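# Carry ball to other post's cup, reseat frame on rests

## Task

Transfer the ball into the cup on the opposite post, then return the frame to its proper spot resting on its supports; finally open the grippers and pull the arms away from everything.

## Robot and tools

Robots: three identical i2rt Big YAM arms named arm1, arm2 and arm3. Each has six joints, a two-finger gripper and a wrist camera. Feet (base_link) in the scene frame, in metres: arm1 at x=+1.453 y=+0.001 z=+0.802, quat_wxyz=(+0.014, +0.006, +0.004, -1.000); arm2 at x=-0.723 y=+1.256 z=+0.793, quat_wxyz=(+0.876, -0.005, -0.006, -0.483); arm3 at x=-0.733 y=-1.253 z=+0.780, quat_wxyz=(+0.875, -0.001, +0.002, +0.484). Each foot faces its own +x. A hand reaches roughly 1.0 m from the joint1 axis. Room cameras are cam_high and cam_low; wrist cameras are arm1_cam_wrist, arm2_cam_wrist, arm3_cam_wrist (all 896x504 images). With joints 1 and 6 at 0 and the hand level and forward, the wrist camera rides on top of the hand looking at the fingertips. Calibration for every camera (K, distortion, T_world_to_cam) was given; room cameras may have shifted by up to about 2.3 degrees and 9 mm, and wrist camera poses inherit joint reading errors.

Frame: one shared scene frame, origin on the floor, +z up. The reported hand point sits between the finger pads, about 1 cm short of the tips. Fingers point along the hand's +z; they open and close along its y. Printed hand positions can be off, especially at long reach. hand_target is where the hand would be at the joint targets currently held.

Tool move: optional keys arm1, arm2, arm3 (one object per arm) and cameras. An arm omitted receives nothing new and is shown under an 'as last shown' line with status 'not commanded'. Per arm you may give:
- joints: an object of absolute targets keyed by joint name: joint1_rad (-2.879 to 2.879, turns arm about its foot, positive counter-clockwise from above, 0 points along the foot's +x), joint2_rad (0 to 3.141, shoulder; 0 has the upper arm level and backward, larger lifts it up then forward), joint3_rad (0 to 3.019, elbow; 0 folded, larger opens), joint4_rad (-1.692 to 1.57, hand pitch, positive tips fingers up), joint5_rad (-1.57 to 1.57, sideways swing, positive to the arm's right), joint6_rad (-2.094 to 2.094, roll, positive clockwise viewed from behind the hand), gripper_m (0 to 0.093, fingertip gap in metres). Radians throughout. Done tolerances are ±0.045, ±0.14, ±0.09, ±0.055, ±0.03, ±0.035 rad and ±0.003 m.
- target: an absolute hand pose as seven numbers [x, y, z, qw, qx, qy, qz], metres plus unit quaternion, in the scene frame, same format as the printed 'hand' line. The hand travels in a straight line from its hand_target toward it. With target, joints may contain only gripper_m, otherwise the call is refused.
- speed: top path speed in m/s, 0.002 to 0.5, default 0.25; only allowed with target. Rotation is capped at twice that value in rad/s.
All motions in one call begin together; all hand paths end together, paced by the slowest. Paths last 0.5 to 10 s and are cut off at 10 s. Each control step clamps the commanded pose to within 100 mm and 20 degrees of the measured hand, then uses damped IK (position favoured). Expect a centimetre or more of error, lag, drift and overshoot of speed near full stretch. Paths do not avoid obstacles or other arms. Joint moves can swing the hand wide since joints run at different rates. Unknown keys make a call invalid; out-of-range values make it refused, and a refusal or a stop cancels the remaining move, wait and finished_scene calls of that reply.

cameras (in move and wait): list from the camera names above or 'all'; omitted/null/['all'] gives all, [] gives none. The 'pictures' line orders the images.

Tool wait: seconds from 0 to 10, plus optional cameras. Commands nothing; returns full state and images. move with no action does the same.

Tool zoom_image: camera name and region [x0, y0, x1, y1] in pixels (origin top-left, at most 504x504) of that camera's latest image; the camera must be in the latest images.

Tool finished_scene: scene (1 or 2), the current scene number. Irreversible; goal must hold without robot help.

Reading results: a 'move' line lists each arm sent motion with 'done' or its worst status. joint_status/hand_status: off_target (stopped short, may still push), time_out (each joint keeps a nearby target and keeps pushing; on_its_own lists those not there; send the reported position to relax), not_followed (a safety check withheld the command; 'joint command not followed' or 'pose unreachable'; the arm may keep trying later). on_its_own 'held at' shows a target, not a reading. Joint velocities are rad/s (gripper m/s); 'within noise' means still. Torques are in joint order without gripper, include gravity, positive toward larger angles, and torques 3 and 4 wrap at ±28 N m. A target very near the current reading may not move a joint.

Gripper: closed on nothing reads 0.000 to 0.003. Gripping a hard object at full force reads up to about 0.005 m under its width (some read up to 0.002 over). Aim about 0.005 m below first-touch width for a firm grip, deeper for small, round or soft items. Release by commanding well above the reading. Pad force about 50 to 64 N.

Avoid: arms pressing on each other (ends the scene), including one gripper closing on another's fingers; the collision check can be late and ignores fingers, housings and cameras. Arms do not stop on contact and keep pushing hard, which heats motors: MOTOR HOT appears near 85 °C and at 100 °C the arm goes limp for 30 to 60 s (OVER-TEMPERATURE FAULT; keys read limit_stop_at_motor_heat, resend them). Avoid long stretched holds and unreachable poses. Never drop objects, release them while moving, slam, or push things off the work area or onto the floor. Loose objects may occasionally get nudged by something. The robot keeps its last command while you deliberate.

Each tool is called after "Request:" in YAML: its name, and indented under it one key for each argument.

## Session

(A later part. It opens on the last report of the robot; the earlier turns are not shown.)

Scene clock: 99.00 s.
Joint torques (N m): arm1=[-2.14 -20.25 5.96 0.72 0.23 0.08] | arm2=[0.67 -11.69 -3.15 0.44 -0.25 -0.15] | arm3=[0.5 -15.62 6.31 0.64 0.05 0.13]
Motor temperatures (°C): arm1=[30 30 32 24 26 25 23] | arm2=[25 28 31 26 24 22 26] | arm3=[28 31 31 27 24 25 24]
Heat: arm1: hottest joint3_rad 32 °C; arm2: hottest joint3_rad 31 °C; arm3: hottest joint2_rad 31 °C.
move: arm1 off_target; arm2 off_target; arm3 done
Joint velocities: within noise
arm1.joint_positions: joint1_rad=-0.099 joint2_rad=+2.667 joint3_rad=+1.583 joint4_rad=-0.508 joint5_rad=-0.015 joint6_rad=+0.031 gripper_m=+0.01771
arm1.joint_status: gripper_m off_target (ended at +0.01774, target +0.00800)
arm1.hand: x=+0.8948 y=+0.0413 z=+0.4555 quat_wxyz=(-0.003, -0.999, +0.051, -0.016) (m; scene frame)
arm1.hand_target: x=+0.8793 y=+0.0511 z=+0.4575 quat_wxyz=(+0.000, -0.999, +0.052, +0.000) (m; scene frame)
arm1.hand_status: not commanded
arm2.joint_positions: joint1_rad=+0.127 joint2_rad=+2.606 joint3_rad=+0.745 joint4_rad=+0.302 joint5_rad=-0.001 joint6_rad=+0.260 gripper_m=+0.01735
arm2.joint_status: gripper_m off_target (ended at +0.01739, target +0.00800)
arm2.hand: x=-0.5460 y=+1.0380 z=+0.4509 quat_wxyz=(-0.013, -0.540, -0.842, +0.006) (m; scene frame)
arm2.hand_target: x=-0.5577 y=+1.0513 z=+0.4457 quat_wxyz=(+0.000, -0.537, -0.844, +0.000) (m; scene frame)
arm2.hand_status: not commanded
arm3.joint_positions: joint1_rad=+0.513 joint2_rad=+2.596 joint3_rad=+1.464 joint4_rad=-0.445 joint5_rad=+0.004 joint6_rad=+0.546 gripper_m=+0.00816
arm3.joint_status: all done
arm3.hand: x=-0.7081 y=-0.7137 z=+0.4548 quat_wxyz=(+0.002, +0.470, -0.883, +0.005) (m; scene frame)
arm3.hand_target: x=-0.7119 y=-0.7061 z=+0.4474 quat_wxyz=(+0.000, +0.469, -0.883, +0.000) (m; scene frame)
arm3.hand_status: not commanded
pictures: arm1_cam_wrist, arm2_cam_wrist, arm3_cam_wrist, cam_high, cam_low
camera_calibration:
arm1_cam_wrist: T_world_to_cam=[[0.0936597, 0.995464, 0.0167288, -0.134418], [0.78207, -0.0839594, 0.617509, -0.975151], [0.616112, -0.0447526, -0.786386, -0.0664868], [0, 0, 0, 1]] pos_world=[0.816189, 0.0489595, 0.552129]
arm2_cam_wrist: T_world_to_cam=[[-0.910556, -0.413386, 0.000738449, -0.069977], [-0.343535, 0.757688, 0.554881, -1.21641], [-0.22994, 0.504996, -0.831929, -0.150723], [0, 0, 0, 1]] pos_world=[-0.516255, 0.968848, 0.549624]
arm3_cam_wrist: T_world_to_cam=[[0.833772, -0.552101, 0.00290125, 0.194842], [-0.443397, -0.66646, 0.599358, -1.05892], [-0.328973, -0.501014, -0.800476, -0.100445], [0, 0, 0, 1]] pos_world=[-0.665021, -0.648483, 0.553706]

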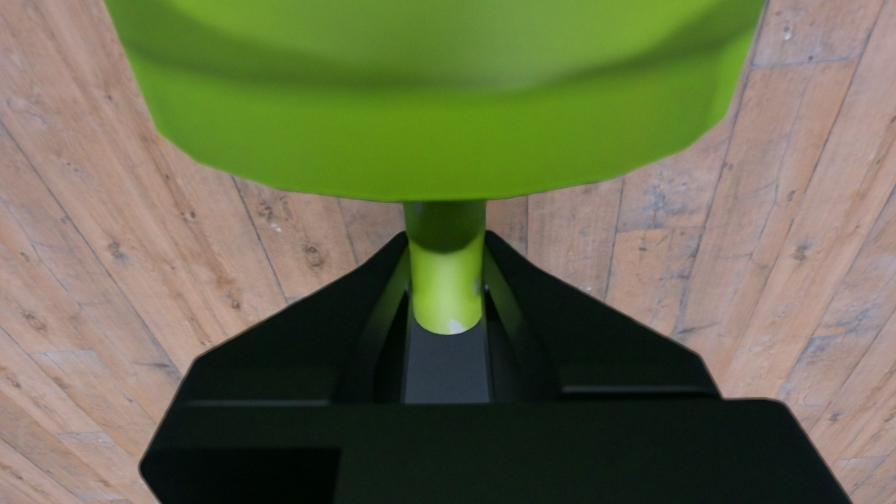

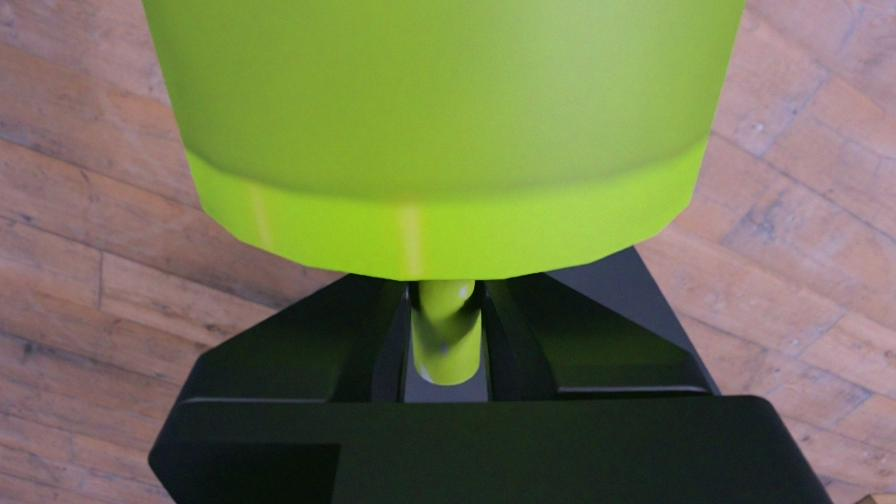

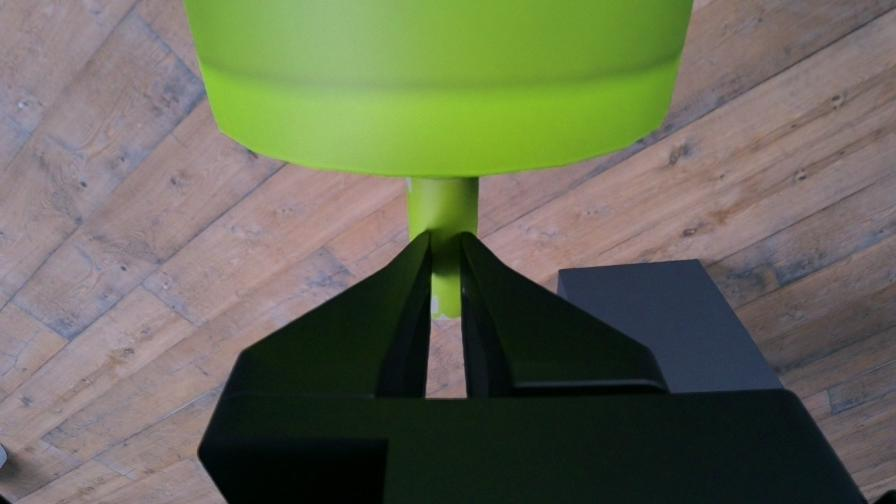

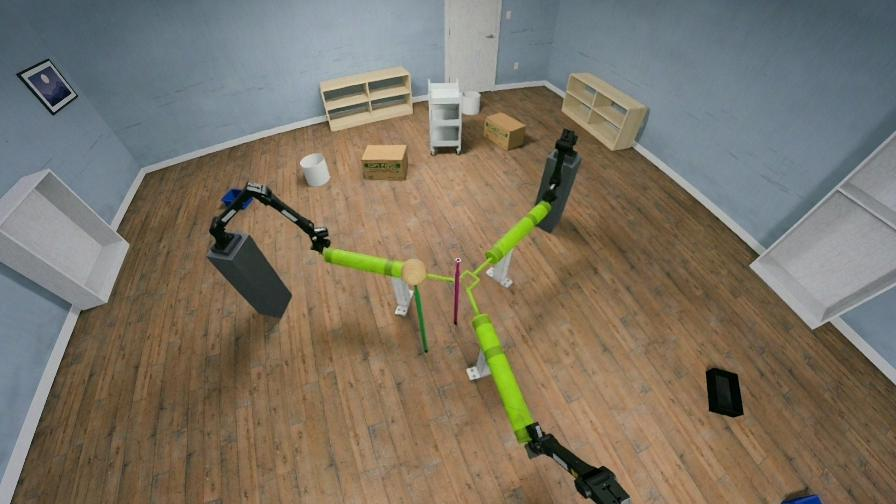

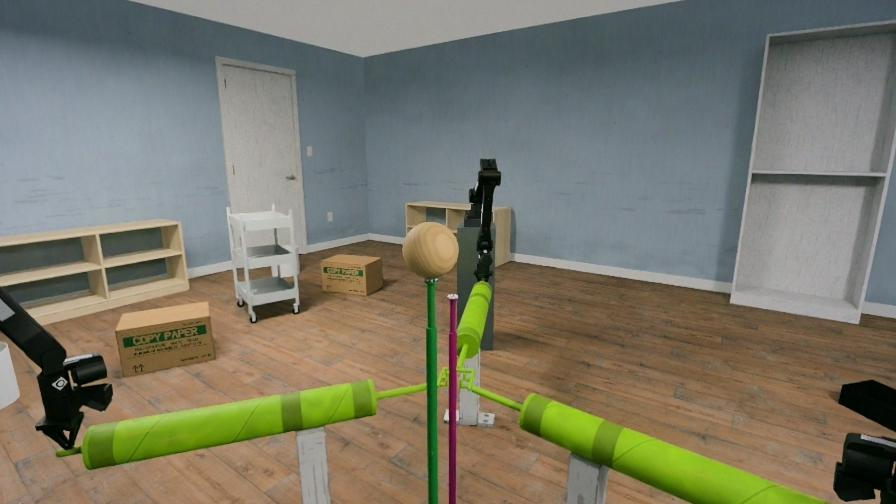

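Request:
move:
  arm1: {"joints":{"gripper_m":0.05}}
  arm2: {"joints":{"gripper_m":0.05}}
  arm3: {"joints":{"gripper_m":0.06}}
  cameras: []

Request:
move:
  arm1: {"target":[0.881,0.053,0.442,0,0.9986,-0.052,0],"speed":0.1}
  arm2: {"target":[-0.562,1.057,0.431,0,0.537,0.844,0],"speed":0.1}
  arm3: {"target":[-0.711,-0.704,0.420,0,0.469,-0.883,0],"speed":0.1}

Request:
move:
  arm1: {"joints":{"gripper_m":0.008}}
  arm2: {"joints":{"gripper_m":0.008}}
  arm3: {"joints":{"gripper_m":0.008}}

Scene clock: 107.23 s.
Joint torques (N m): arm1=[-1.96 -20.25 5.94 0.72 0.15 0.09] | arm2=[0.62 -11.69 -3.18 0.47 -0.19 -0.15] | arm3=[0.62 -15.62 6.38 0.64 0.05 0.12]
Motor temperatures (°C): arm1=[30 30 32 24 26 25 24] | arm2=[25 29 30 26 24 22 27] | arm3=[28 30 30 27 24 25 24]
Heat: arm1: hottest joint3_rad 32 °C; arm2: hottest joint3_rad 30 °C; arm3: hottest joint2_rad 30 °C.
move: arm1 done; arm2 done; arm3 done
Joint velocities: within noise
arm1.joint_positions: joint1_rad=-0.100 joint2_rad=+2.667 joint3_rad=+1.583 joint4_rad=-0.508 joint5_rad=-0.013 joint6_rad=+0.030 gripper_m=+0.04988
arm1.joint_status: all done
arm1.hand: x=+0.8951 y=+0.0423 z=+0.4553 quat_wxyz=(-0.002, -0.999, +0.051, -0.016) (m; scene frame)
arm1.hand_target: x=+0.8795 y=+0.0510 z=+0.4574 quat_wxyz=(+0.000, -0.999, +0.052, +0.000) (m; scene frame)
arm1.hand_status: not commanded
arm2.joint_positions: joint1_rad=+0.127 joint2_rad=+2.606 joint3_rad=+0.745 joint4_rad=+0.302 joint5_rad=-0.003 joint6_rad=+0.260 gripper_m=+0.04990
arm2.joint_status: all done
arm2.hand: x=-0.5457 y=+1.0382 z=+0.4509 quat_wxyz=(-0.013, -0.540, -0.842, +0.005) (m; scene frame)
arm2.hand_target: x=-0.5577 y=+1.0513 z=+0.4457 quat_wxyz=(+0.000, -0.537, -0.844, +0.000) (m; scene frame)
arm2.hand_status: not commanded
arm3.joint_positions: joint1_rad=+0.513 joint2_rad=+2.596 joint3_rad=+1.464 joint4_rad=-0.445 joint5_rad=+0.004 joint6_rad=+0.546 gripper_m=+0.05984
arm3.joint_status: all done
arm3.hand: x=-0.7081 y=-0.7137 z=+0.4548 quat_wxyz=(+0.002, +0.470, -0.883, +0.005) (m; scene frame)
arm3.hand_target: x=-0.7119 y=-0.7062 z=+0.4474 quat_wxyz=(+0.000, +0.469, -0.883, +0.000) (m; scene frame)
arm3.hand_status: not commanded
pictures: none
No camera images: "cameras" was empty.

Scene clock: 108.53 s.
Joint torques (N m): arm1=[-2.14 -20.42 5.78 0.75 0.14 0.07] | arm2=[0.79 -11.4 -2.56 0.44 -0.17 -0.13] | arm3=[0.5 -16.09 6.09 0.83 0.05 0.11]
Motor temperatures (°C): arm1=[30 31 32 24 26 25 24] | arm2=[25 29 30 26 24 22 26] | arm3=[28 30 30 27 24 25 24]
Heat: arm1: hottest joint3_rad 32 °C; arm2: hottest joint3_rad 30 °C; arm3: hottest joint2_rad 30 °C.
move: arm1 off_target; arm2 off_target; arm3 off_target
Joint velocities: within noise
arm1.joint_positions: joint1_rad=-0.102 joint2_rad=+2.701 joint3_rad=+1.601 joint4_rad=-0.494 joint5_rad=-0.013 joint6_rad=+0.029 gripper_m=+0.04991
arm1.joint_status: not commanded
arm1.hand: x=+0.8973 y=+0.0434 z=+0.4399 quat_wxyz=(-0.002, -0.999, +0.051, -0.017) (m; scene frame)
arm1.hand_target: x=+0.8814 y=+0.0530 z=+0.4426 quat_wxyz=(+0.000, -0.999, +0.052, +0.000) (m; scene frame)
arm1.hand_status: off_target (0.019 m and 1.9 deg from the pose sent, 0.022 m and 1.9 deg at the start)
arm2.joint_positions: joint1_rad=+0.127 joint2_rad=+2.658 joint3_rad=+0.745 joint4_rad=+0.340 joint5_rad=-0.003 joint6_rad=+0.260 gripper_m=+0.04993
arm2.joint_status: not commanded
arm2.hand: x=-0.5560 y=+1.0505 z=+0.4378 quat_wxyz=(-0.006, -0.540, -0.842, +0.003) (m; scene frame)
arm2.hand_target: x=-0.5620 y=+1.0572 z=+0.4313 quat_wxyz=(+0.000, -0.537, -0.844, +0.000) (m; scene frame)
arm2.hand_status: off_target (0.011 m and 0.9 deg from the pose sent, 0.032 m and 1.7 deg at the start)
arm3.joint_positions: joint1_rad=+0.513 joint2_rad=+2.667 joint3_rad=+1.515 joint4_rad=-0.435 joint5_rad=+0.004 joint6_rad=+0.546 gripper_m=+0.05991
arm3.joint_status: not commanded
arm3.hand: x=-0.7082 y=-0.7136 z=+0.4261 quat_wxyz=(+0.004, +0.470, -0.883, +0.008) (m; scene frame)
arm3.hand_target: x=-0.7109 y=-0.7043 z=+0.4204 quat_wxyz=(+0.000, +0.469, -0.883, +0.000) (m; scene frame)
arm3.hand_status: off_target (0.012 m and 1.1 deg from the pose sent, 0.036 m and 0.6 deg at the start)
pictures: arm1_cam_wrist, arm2_cam_wrist, arm3_cam_wrist, cam_high, cam_low
camera_calibration:
arm1_cam_wrist: T_world_to_cam=[[0.0951128, 0.995284, 0.0190367, -0.138775], [0.780917, -0.0864594, 0.618622, -0.96661], [0.617351, -0.0439728, -0.785458, -0.0817099], [0, 0, 0, 1]] pos_world=[0.818485, 0.0509551, 0.536428]
arm2_cam_wrist: T_world_to_cam=[[-0.910563, -0.41336, 0.00281241, -0.0748147], [-0.338913, 0.75043, 0.567444, -1.21739], [-0.236669, 0.51574, -0.823407, -0.189096], [0, 0, 0, 1]] pos_world=[-0.525464, 0.980162, 0.535305]
arm3_cam_wrist: T_world_to_cam=[[0.833547, -0.552401, 0.00722055, 0.192823], [-0.44345, -0.661235, 0.605078, -1.04046], [-0.329472, -0.507563, -0.796133, -0.130216], [0, 0, 0, 1]] pos_world=[-0.66502, -0.647564, 0.524497]

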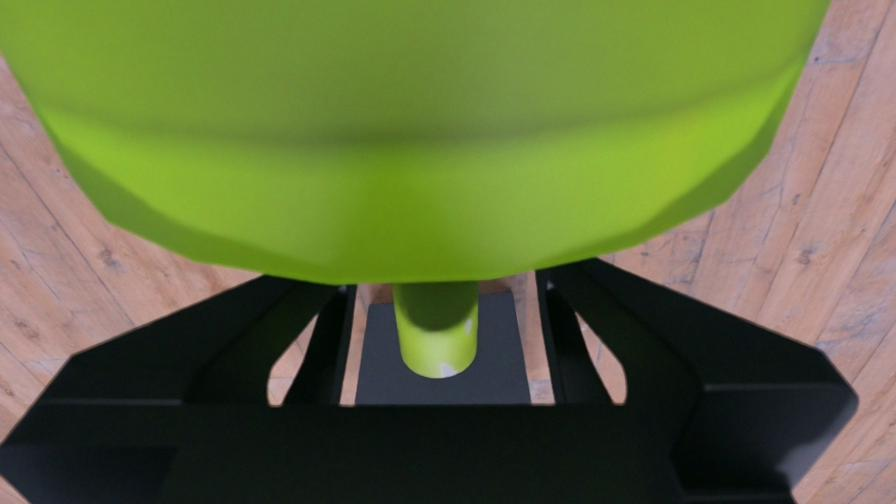

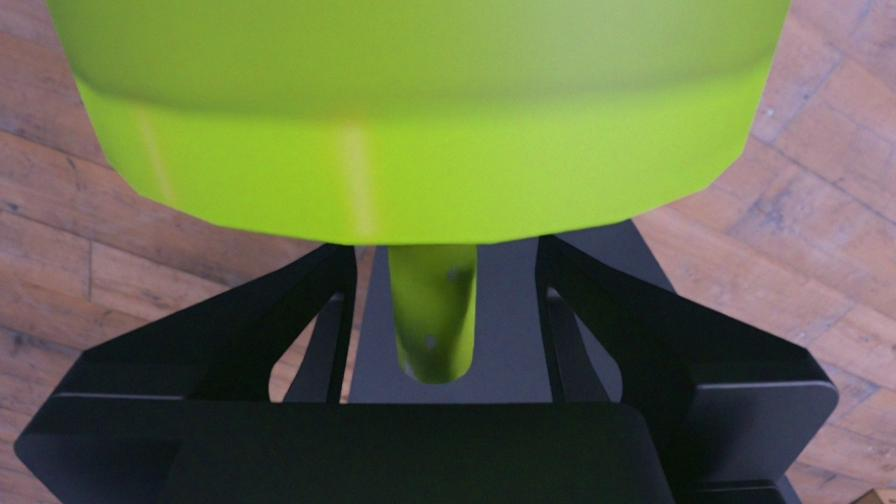

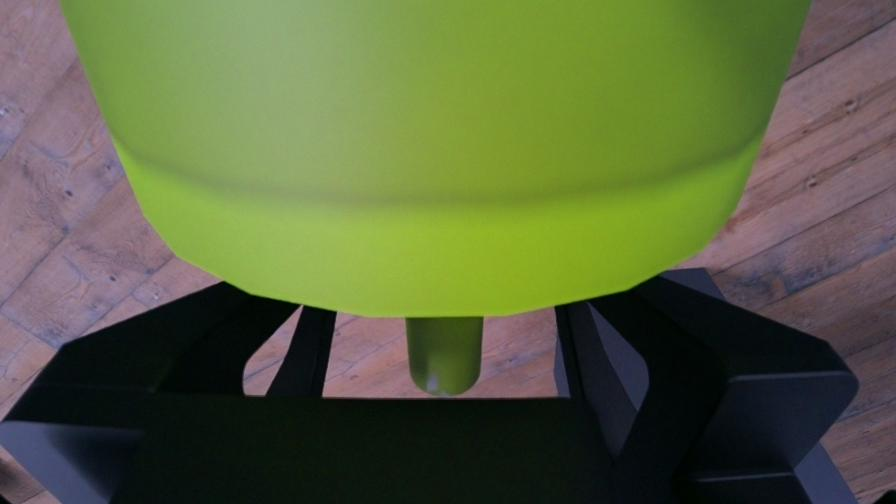

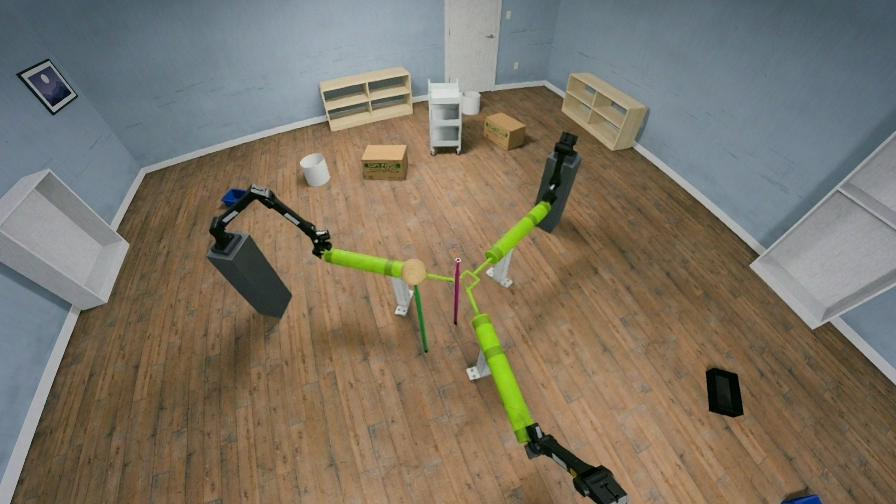

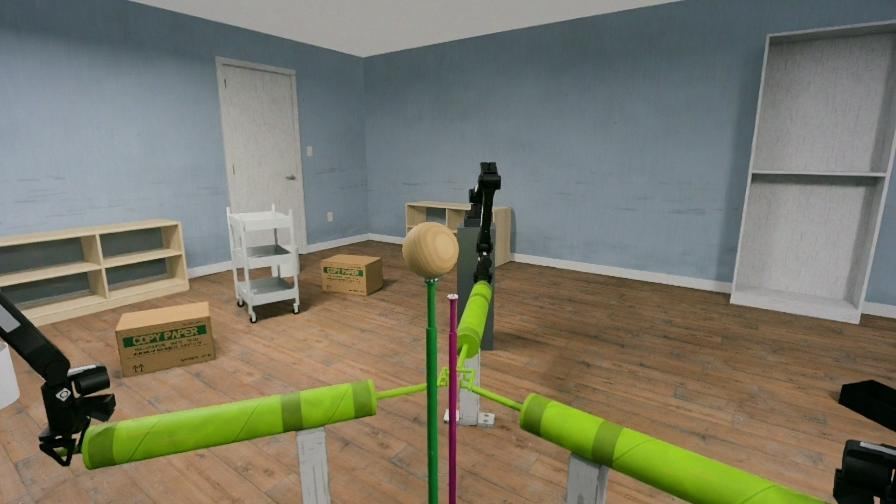

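Scene clock: 109.20 s.
Joint torques (N m): arm1=[-2.14 -20.42 5.76 0.69 0.15 0.19] | arm2=[0.85 -11.4 -2.56 0.46 -0.08 -0.12] | arm3=[0.44 -16.09 6.09 0.81 -0.04 0.14]
Motor temperatures (°C): arm1=[30 31 32 24 26 25 24] | arm2=[25 29 30 26 24 22 27] | arm3=[28 30 30 27 24 25 24]
Heat: arm1: hottest joint3_rad 32 °C; arm2: hottest joint3_rad 30 °C; arm3: hottest joint2_rad 30 °C.
move: arm1 off_target; arm2 off_target; arm3 off_target
Joint velocities: within noise
arm1.joint_positions: joint1_rad=-0.102 joint2_rad=+2.701 joint3_rad=+1.601 joint4_rad=-0.493 joint5_rad=-0.013 joint6_rad=+0.016 gripper_m=+0.01852
arm1.joint_status: gripper_m off_target (ended at +0.01855, target +0.00800)
arm1.hand: x=+0.8970 y=+0.0433 z=+0.4399 quat_wxyz=(-0.002, -0.999, +0.045, -0.016) (m; scene frame)
arm1.hand_target: x=+0.8814 y=+0.0530 z=+0.4426 quat_wxyz=(+0.000, -0.999, +0.052, +0.000) (m; scene frame)
arm1.hand_status: not commanded
arm2.joint_positions: joint1_rad=+0.127 joint2_rad=+2.658 joint3_rad=+0.745 joint4_rad=+0.340 joint5_rad=-0.006 joint6_rad=+0.259 gripper_m=+0.01785
arm2.joint_status: gripper_m off_target (ended at +0.01788, target +0.00800)
arm2.hand: x=-0.5556 y=+1.0507 z=+0.4378 quat_wxyz=(-0.006, -0.540, -0.842, +0.002) (m; scene frame)
arm2.hand_target: x=-0.5620 y=+1.0572 z=+0.4313 quat_wxyz=(+0.000, -0.537, -0.844, +0.000) (m; scene frame)
arm2.hand_status: not commanded
arm3.joint_positions: joint1_rad=+0.513 joint2_rad=+2.667 joint3_rad=+1.515 joint4_rad=-0.435 joint5_rad=+0.006 joint6_rad=+0.543 gripper_m=+0.01744
arm3.joint_status: gripper_m off_target (ended at +0.01746, target +0.00800)
arm3.hand: x=-0.7079 y=-0.7137 z=+0.4261 quat_wxyz=(+0.003, +0.471, -0.882, +0.009) (m; scene frame)
arm3.hand_target: x=-0.7110 y=-0.7043 z=+0.4204 quat_wxyz=(+0.000, +0.469, -0.883, +0.000) (m; scene frame)
arm3.hand_status: not commanded
pictures: arm1_cam_wrist, arm2_cam_wrist, arm3_cam_wrist, cam_high, cam_low
camera_calibration:
arm1_cam_wrist: T_world_to_cam=[[0.0822131, 0.996447, 0.0182693, -0.126862], [0.78272, -0.075905, 0.617728, -0.968134], [0.61692, -0.0364855, -0.78618, -0.0811937], [0, 0, 0, 1]] pos_world=[0.818298, 0.0499626, 0.536528]
arm2_cam_wrist: T_world_to_cam=[[-0.910057, -0.414483, 0.000213129, -0.0717372], [-0.341107, 0.749241, 0.567701, -1.21742], [-0.235462, 0.516567, -0.823235, -0.18943], [0, 0, 0, 1]] pos_world=[-0.52516, 0.980263, 0.535202]
arm3_cam_wrist: T_world_to_cam=[[0.835223, -0.549842, 0.00874472, 0.194857], [-0.442522, -0.662591, 0.604274, -1.04029], [-0.326461, -0.508573, -0.796728, -0.128425], [0, 0, 0, 1]] pos_world=[-0.665028, -0.647462, 0.524598]

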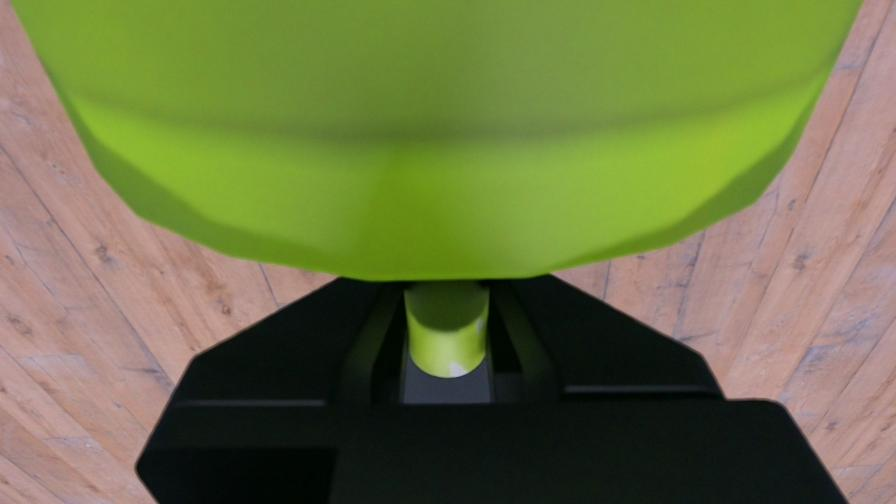

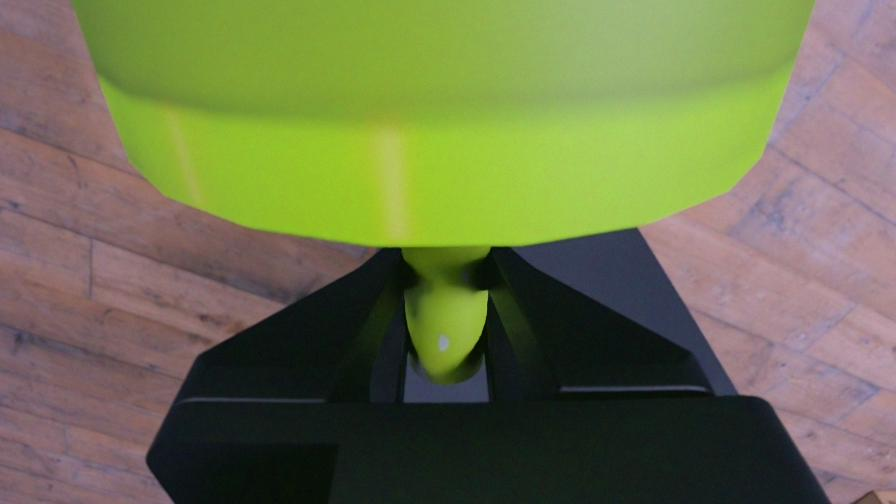

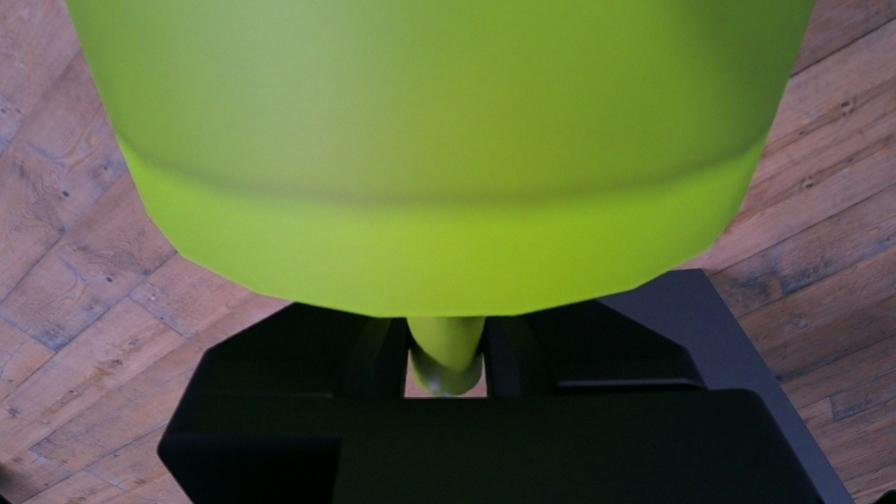

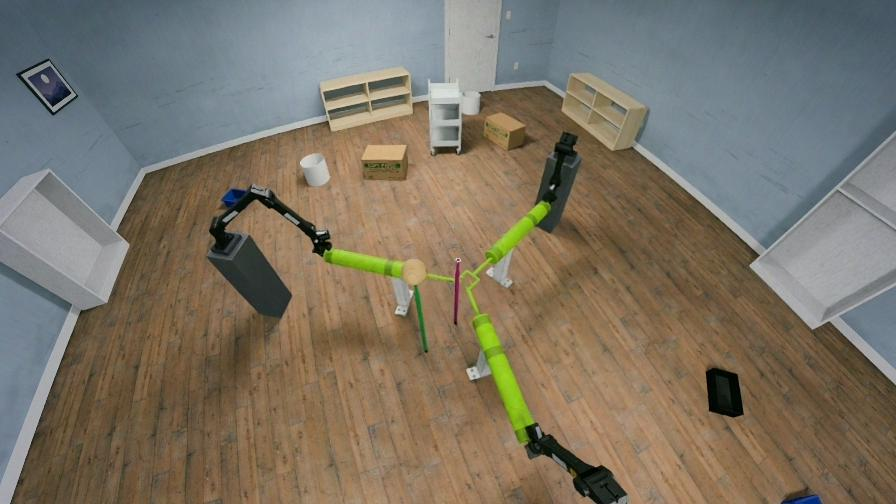

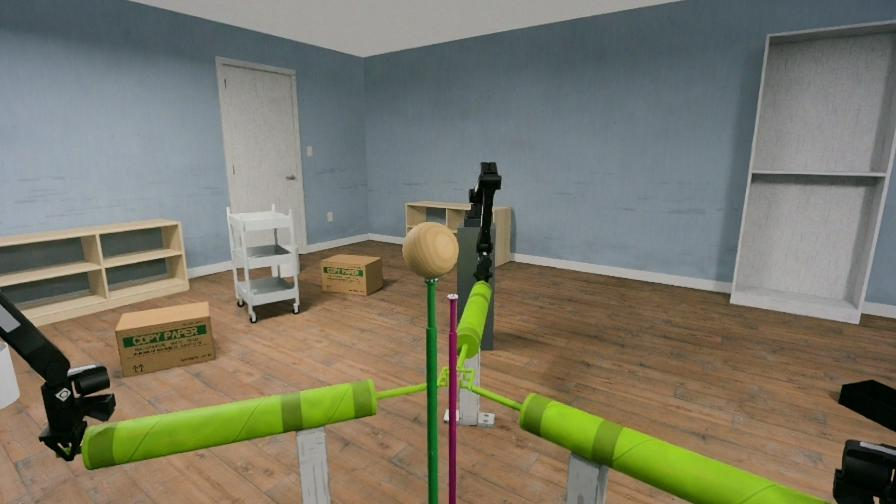

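Request:
move:
  arm1: {"target":[0.8814,0.053,0.5426,0,0.9986,-0.052,0],"speed":0.08}
  arm2: {"target":[-0.562,1.0572,0.5313,0,0.537,0.844,0],"speed":0.08}
  arm3: {"target":[-0.711,-0.7043,0.5204,0,0.469,-0.883,0],"speed":0.08}

Scene clock: 115.33 s.
Joint torques (N m): arm1=[-2.26 -24.47 4.19 -0.23 0.13 0.19] | arm2=[0.79 -14.8 -3.58 -0.4 -0.09 -0.11] | arm3=[0.67 -20.42 4.18 -0.42 -0.03 0.17]
Motor temperatures (°C): arm1=[30 32 32 24 26 25 24] | arm2=[25 29 30 26 24 22 27] | arm3=[28 30 30 27 24 25 24]
Heat: arm1: hottest joint2_rad 32 °C; arm2: hottest joint3_rad 30 °C; arm3: hottest joint2_rad 30 °C.
move: arm1 off_target; arm2 off_target; arm3 off_target
Joint velocities: within noise
arm1.joint_positions: joint1_rad=-0.102 joint2_rad=+2.530 joint3_rad=+1.492 joint4_rad=-0.562 joint5_rad=-0.013 joint6_rad=+0.015 gripper_m=+0.01852
arm1.joint_status: not commanded
arm1.hand: x=+0.8997 y=+0.0425 z=+0.5134 quat_wxyz=(-0.002, -0.999, +0.044, -0.020) (m; scene frame)
arm1.hand_target: x=+0.8818 y=+0.0530 z=+0.5418 quat_wxyz=(+0.000, -0.999, +0.052, +0.000) (m; scene frame)
arm1.hand_status: off_target (0.036 m and 2.5 deg from the pose sent, 0.104 m and 2.0 deg at the start)
arm2.joint_positions: joint1_rad=+0.127 joint2_rad=+2.377 joint3_rad=+0.593 joint4_rad=+0.209 joint5_rad=-0.005 joint6_rad=+0.257 gripper_m=+0.01785
arm2.joint_status: not commanded
arm2.hand: x=-0.5560 y=+1.0517 z=+0.5215 quat_wxyz=(-0.005, -0.539, -0.842, +0.002) (m; scene frame)
arm2.hand_target: x=-0.5620 y=+1.0573 z=+0.5307 quat_wxyz=(+0.000, -0.537, -0.844, +0.000) (m; scene frame)
arm2.hand_status: off_target (0.013 m and 0.7 deg from the pose sent, 0.094 m and 0.8 deg at the start)
arm3.joint_positions: joint1_rad=+0.511 joint2_rad=+2.500 joint3_rad=+1.414 joint4_rad=-0.501 joint5_rad=+0.006 joint6_rad=+0.541 gripper_m=+0.01744
arm3.joint_status: not commanded
arm3.hand: x=-0.7068 y=-0.7148 z=+0.4968 quat_wxyz=(+0.004, +0.472, -0.882, +0.009) (m; scene frame)
arm3.hand_target: x=-0.7109 y=-0.7044 z=+0.5197 quat_wxyz=(+0.000, +0.469, -0.883, +0.000) (m; scene frame)
arm3.hand_status: off_target (0.026 m and 1.2 deg from the pose sent, 0.095 m and 1.1 deg at the start)
pictures: arm1_cam_wrist, arm2_cam_wrist, arm3_cam_wrist, cam_high, cam_low
camera_calibration:
arm1_cam_wrist: T_world_to_cam=[[0.0806158, 0.996571, 0.0186428, -0.126385], [0.778087, -0.0746097, 0.623709, -1.0147], [0.622961, -0.0357751, -0.781434, -0.0330205], [0, 0, 0, 1]] pos_world=[0.820286, 0.0490637, 0.609432]
arm2_cam_wrist: T_world_to_cam=[[-0.909466, -0.415776, 0.00152884, -0.070707], [-0.341025, 0.748049, 0.56932, -1.26538], [-0.237853, 0.517256, -0.822115, -0.123722], [0, 0, 0, 1]] pos_world=[-0.52526, 0.981163, 0.618801]
arm3_cam_wrist: T_world_to_cam=[[0.835643, -0.549204, 0.00869444, 0.193495], [-0.441813, -0.662669, 0.604708, -1.08297], [-0.326346, -0.509161, -0.7964, -0.0728259], [0, 0, 0, 1]] pos_world=[-0.663928, -0.64846, 0.595197]

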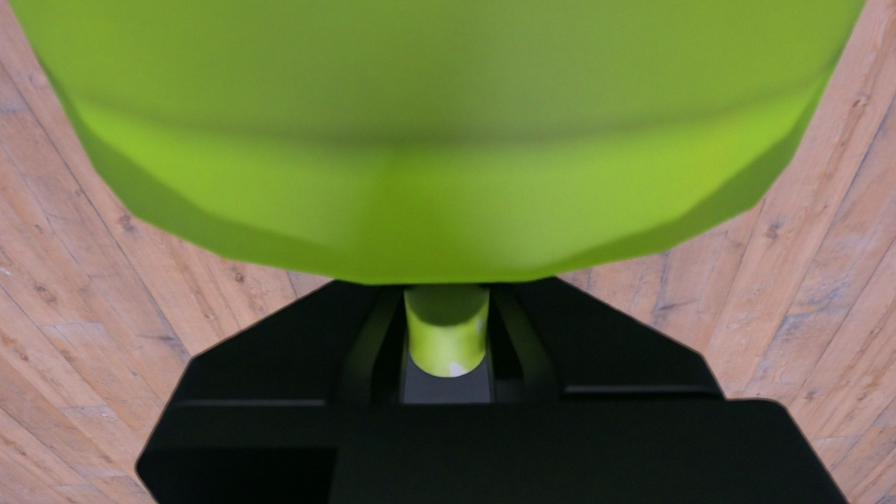

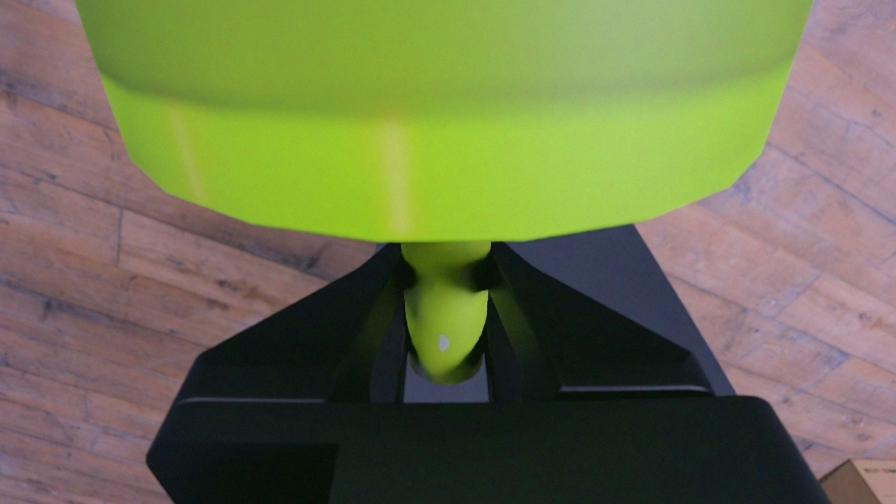

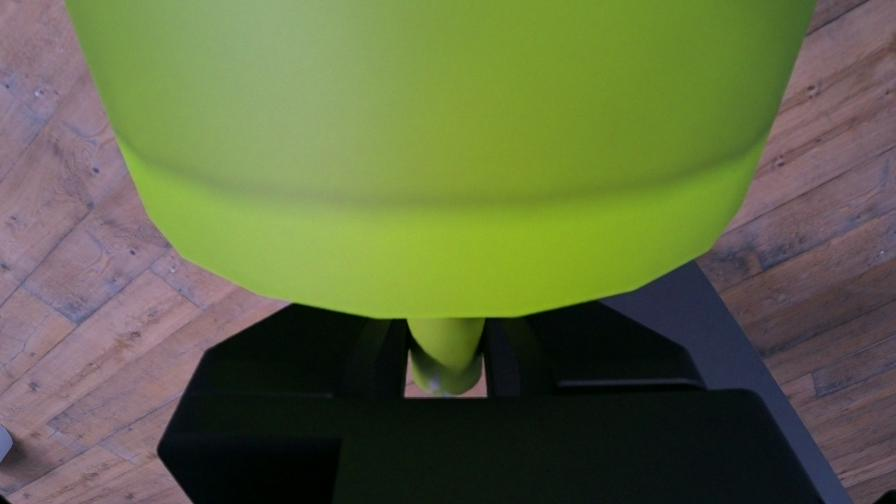

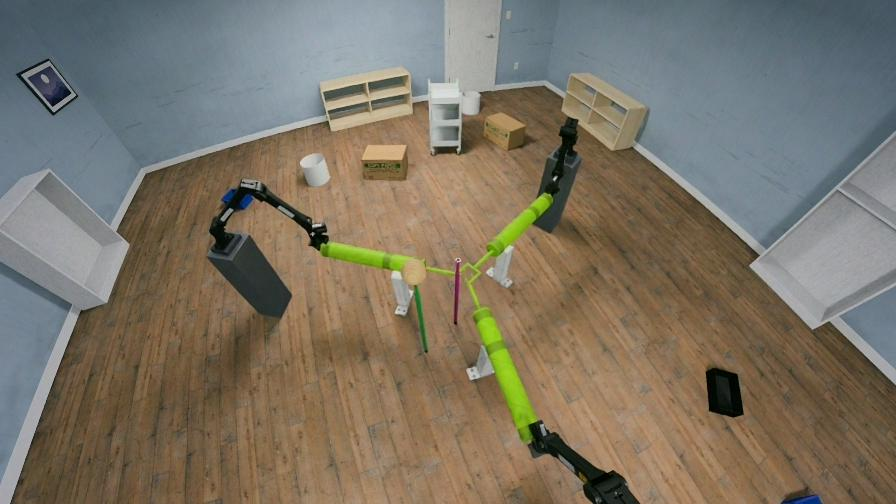

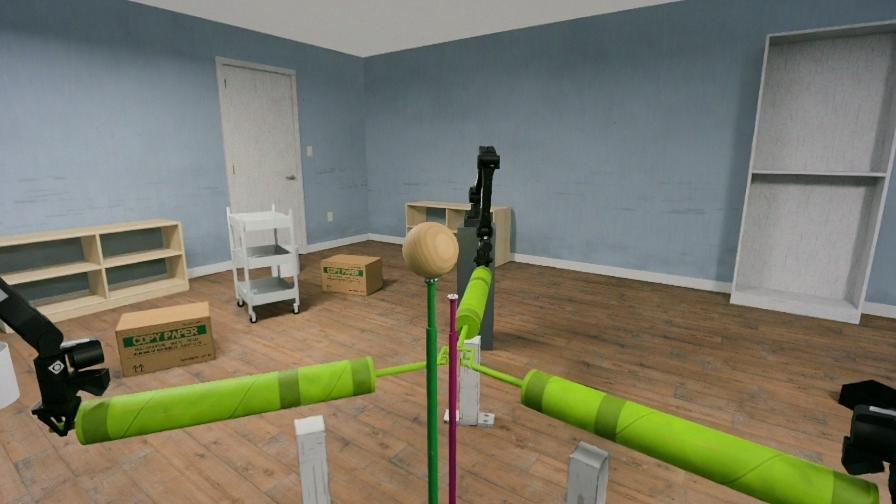

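Request:
move:
  arm1: {"target":[0.8814,0.053,0.842,0,0.9986,-0.052,0],"speed":0.12}
  arm2: {"target":[-0.562,1.0572,0.8113,0,0.537,0.844,0],"speed":0.12}
  arm3: {"target":[-0.711,-0.7043,0.814,0,0.469,-0.883,0],"speed":0.12}

Request:
zoom_image:
  camera: "cam_low"
  region: [370, 200, 540, 340]

Request:
zoom_image:
  camera: "cam_high"
  region: [390, 190, 530, 310]

Scene clock: 130.93 s.
Joint torques (N m): arm1=[-1.9 -21.71 10.95 -0.98 0.07 0.23] | arm2=[0.97 -8.41 7.05 -1.47 -0.28 -0.06] | arm3=[0.44 -18.26 10.32 -1.46 0.01 0.17]
Motor temperatures (°C): arm1=[30 33 32 24 26 25 25] | arm2=[25 31 29 26 24 22 28] | arm3=[28 31 29 27 24 25 25]
Heat: arm1: hottest joint2_rad 33 °C; arm2: hottest joint2_rad 31 °C; arm3: hottest joint2_rad 31 °C.
move: arm1 off_target; arm2 done; arm3 off_target
Joint velocities: within noise
arm1.joint_positions: joint1_rad=-0.112 joint2_rad=+1.989 joint3_rad=+1.450 joint4_rad=-1.081 joint5_rad=-0.012 joint6_rad=+0.005 gripper_m=+0.01852
arm1.joint_status: not commanded
arm1.hand: x=+0.9009 y=+0.0450 z=+0.8032 quat_wxyz=(-0.002, -0.999, +0.044, -0.030) (m; scene frame)
arm1.hand_target: x=+0.8830 y=+0.0529 z=+0.8417 quat_wxyz=(+0.000, -0.999, +0.052, +0.000) (m; scene frame)
arm1.hand_status: off_target (0.044 m and 3.5 deg from the pose sent, 0.329 m and 2.5 deg at the start)
arm2.joint_positions: joint1_rad=+0.118 joint2_rad=+1.288 joint3_rad=+0.528 joint4_rad=-0.818 joint5_rad=+0.000 joint6_rad=+0.246 gripper_m=+0.01785
arm2.joint_status: not commanded
arm2.hand: x=-0.5625 y=+1.0568 z=+0.8012 quat_wxyz=(-0.003, -0.538, -0.843, +0.003) (m; scene frame)
arm2.hand_target: x=-0.5620 y=+1.0572 z=+0.8108 quat_wxyz=(+0.000, -0.537, -0.844, +0.000) (m; scene frame)
arm2.hand_status: done (0.010 m and 0.5 deg from the pose sent, 0.290 m and 0.7 deg at the start)
arm3.joint_positions: joint1_rad=+0.516 joint2_rad=+1.953 joint3_rad=+1.383 joint4_rad=-1.019 joint5_rad=+0.005 joint6_rad=+0.542 gripper_m=+0.01744
arm3.joint_status: not commanded
arm3.hand: x=-0.7084 y=-0.7105 z=+0.7824 quat_wxyz=(+0.004, +0.473, -0.881, +0.010) (m; scene frame)
arm3.hand_target: x=-0.7111 y=-0.7047 z=+0.8132 quat_wxyz=(+0.000, +0.469, -0.883, +0.000) (m; scene frame)
arm3.hand_status: off_target (0.032 m and 1.3 deg from the pose sent, 0.318 m and 1.2 deg at the start)
pictures: arm1_cam_wrist, arm2_cam_wrist, arm3_cam_wrist, cam_high, cam_low
camera_calibration:
arm1_cam_wrist: T_world_to_cam=[[0.0799521, 0.996609, 0.0194488, -0.134481], [0.765901, -0.0739079, 0.638696, -1.19727], [0.637968, -0.0361693, -0.769213, 0.169434], [0, 0, 0, 1]] pos_world=[0.819653, 0.0516652, 0.897642]
arm2_cam_wrist: T_world_to_cam=[[-0.908648, -0.417503, 0.00708655, -0.0770643], [-0.339167, 0.747844, 0.570697, -1.43056], [-0.243568, 0.516159, -0.82113, 0.0991858], [0, 0, 0, 1]] pos_world=[-0.531063, 0.986462, 0.898405]
arm3_cam_wrist: T_world_to_cam=[[0.837125, -0.546938, 0.00899111, 0.197177], [-0.439526, -0.662757, 0.606276, -1.25333], [-0.325636, -0.51148, -0.795204, 0.154176], [0, 0, 0, 1]] pos_world=[-0.665729, -0.643954, 0.880694]

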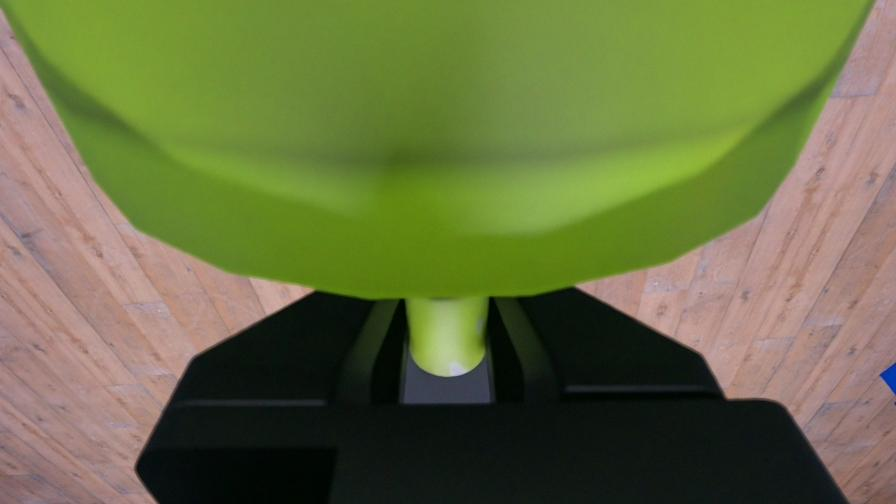

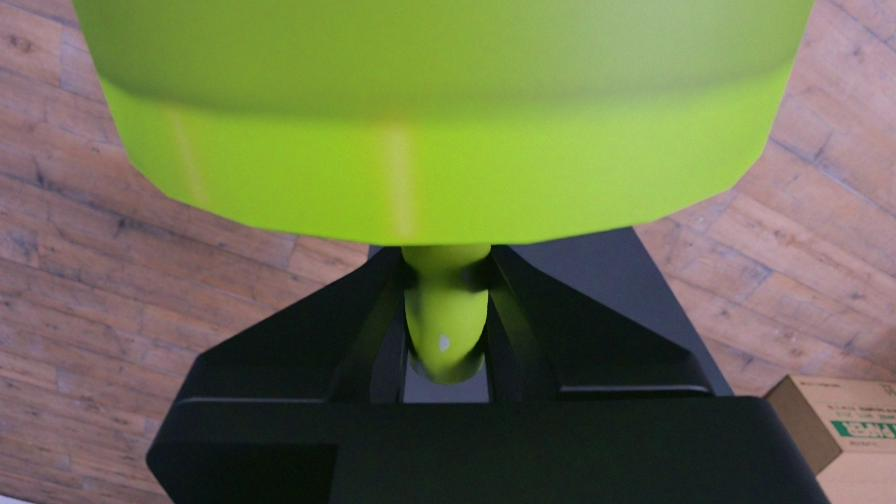

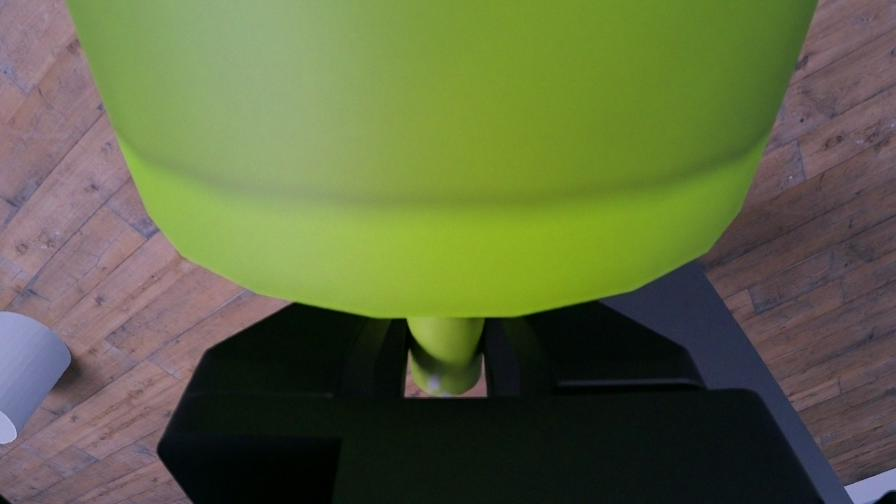

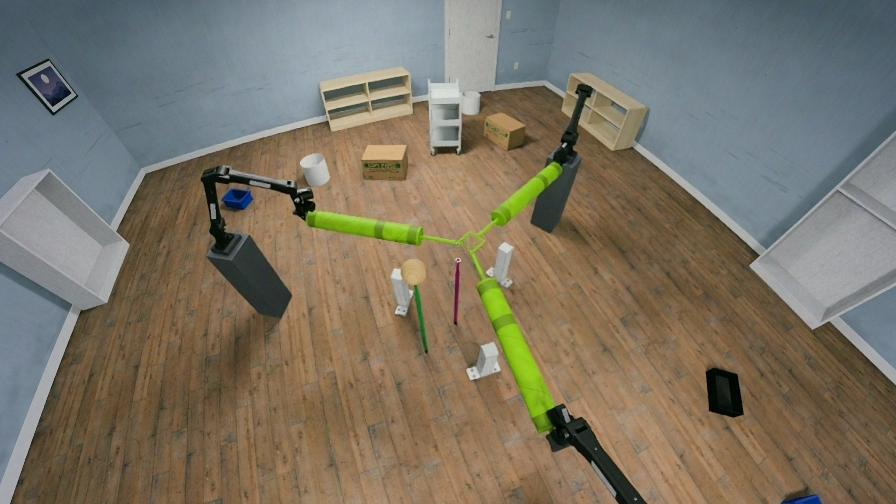

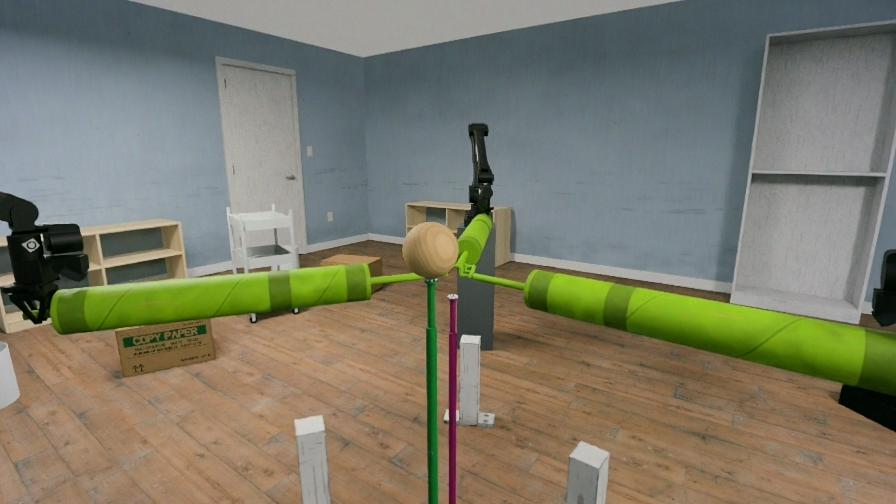

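Scaled by 2.965 from the camera's 896x504 image, which has a finer 1280x720 frame.

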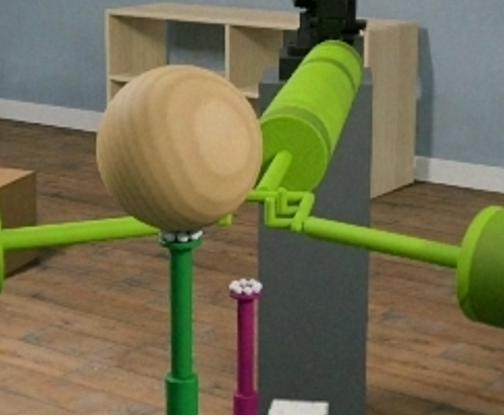

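Scaled by 3.600 from the camera's 896x504 image, which has a finer 1280x720 frame.

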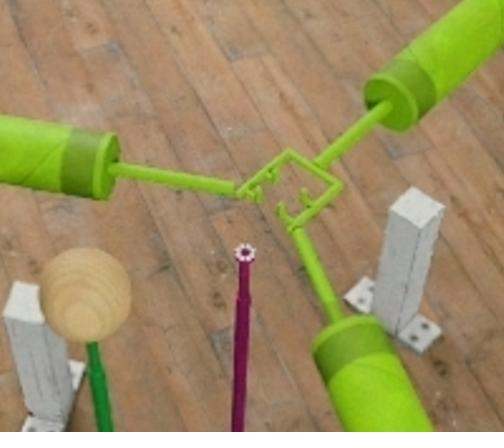

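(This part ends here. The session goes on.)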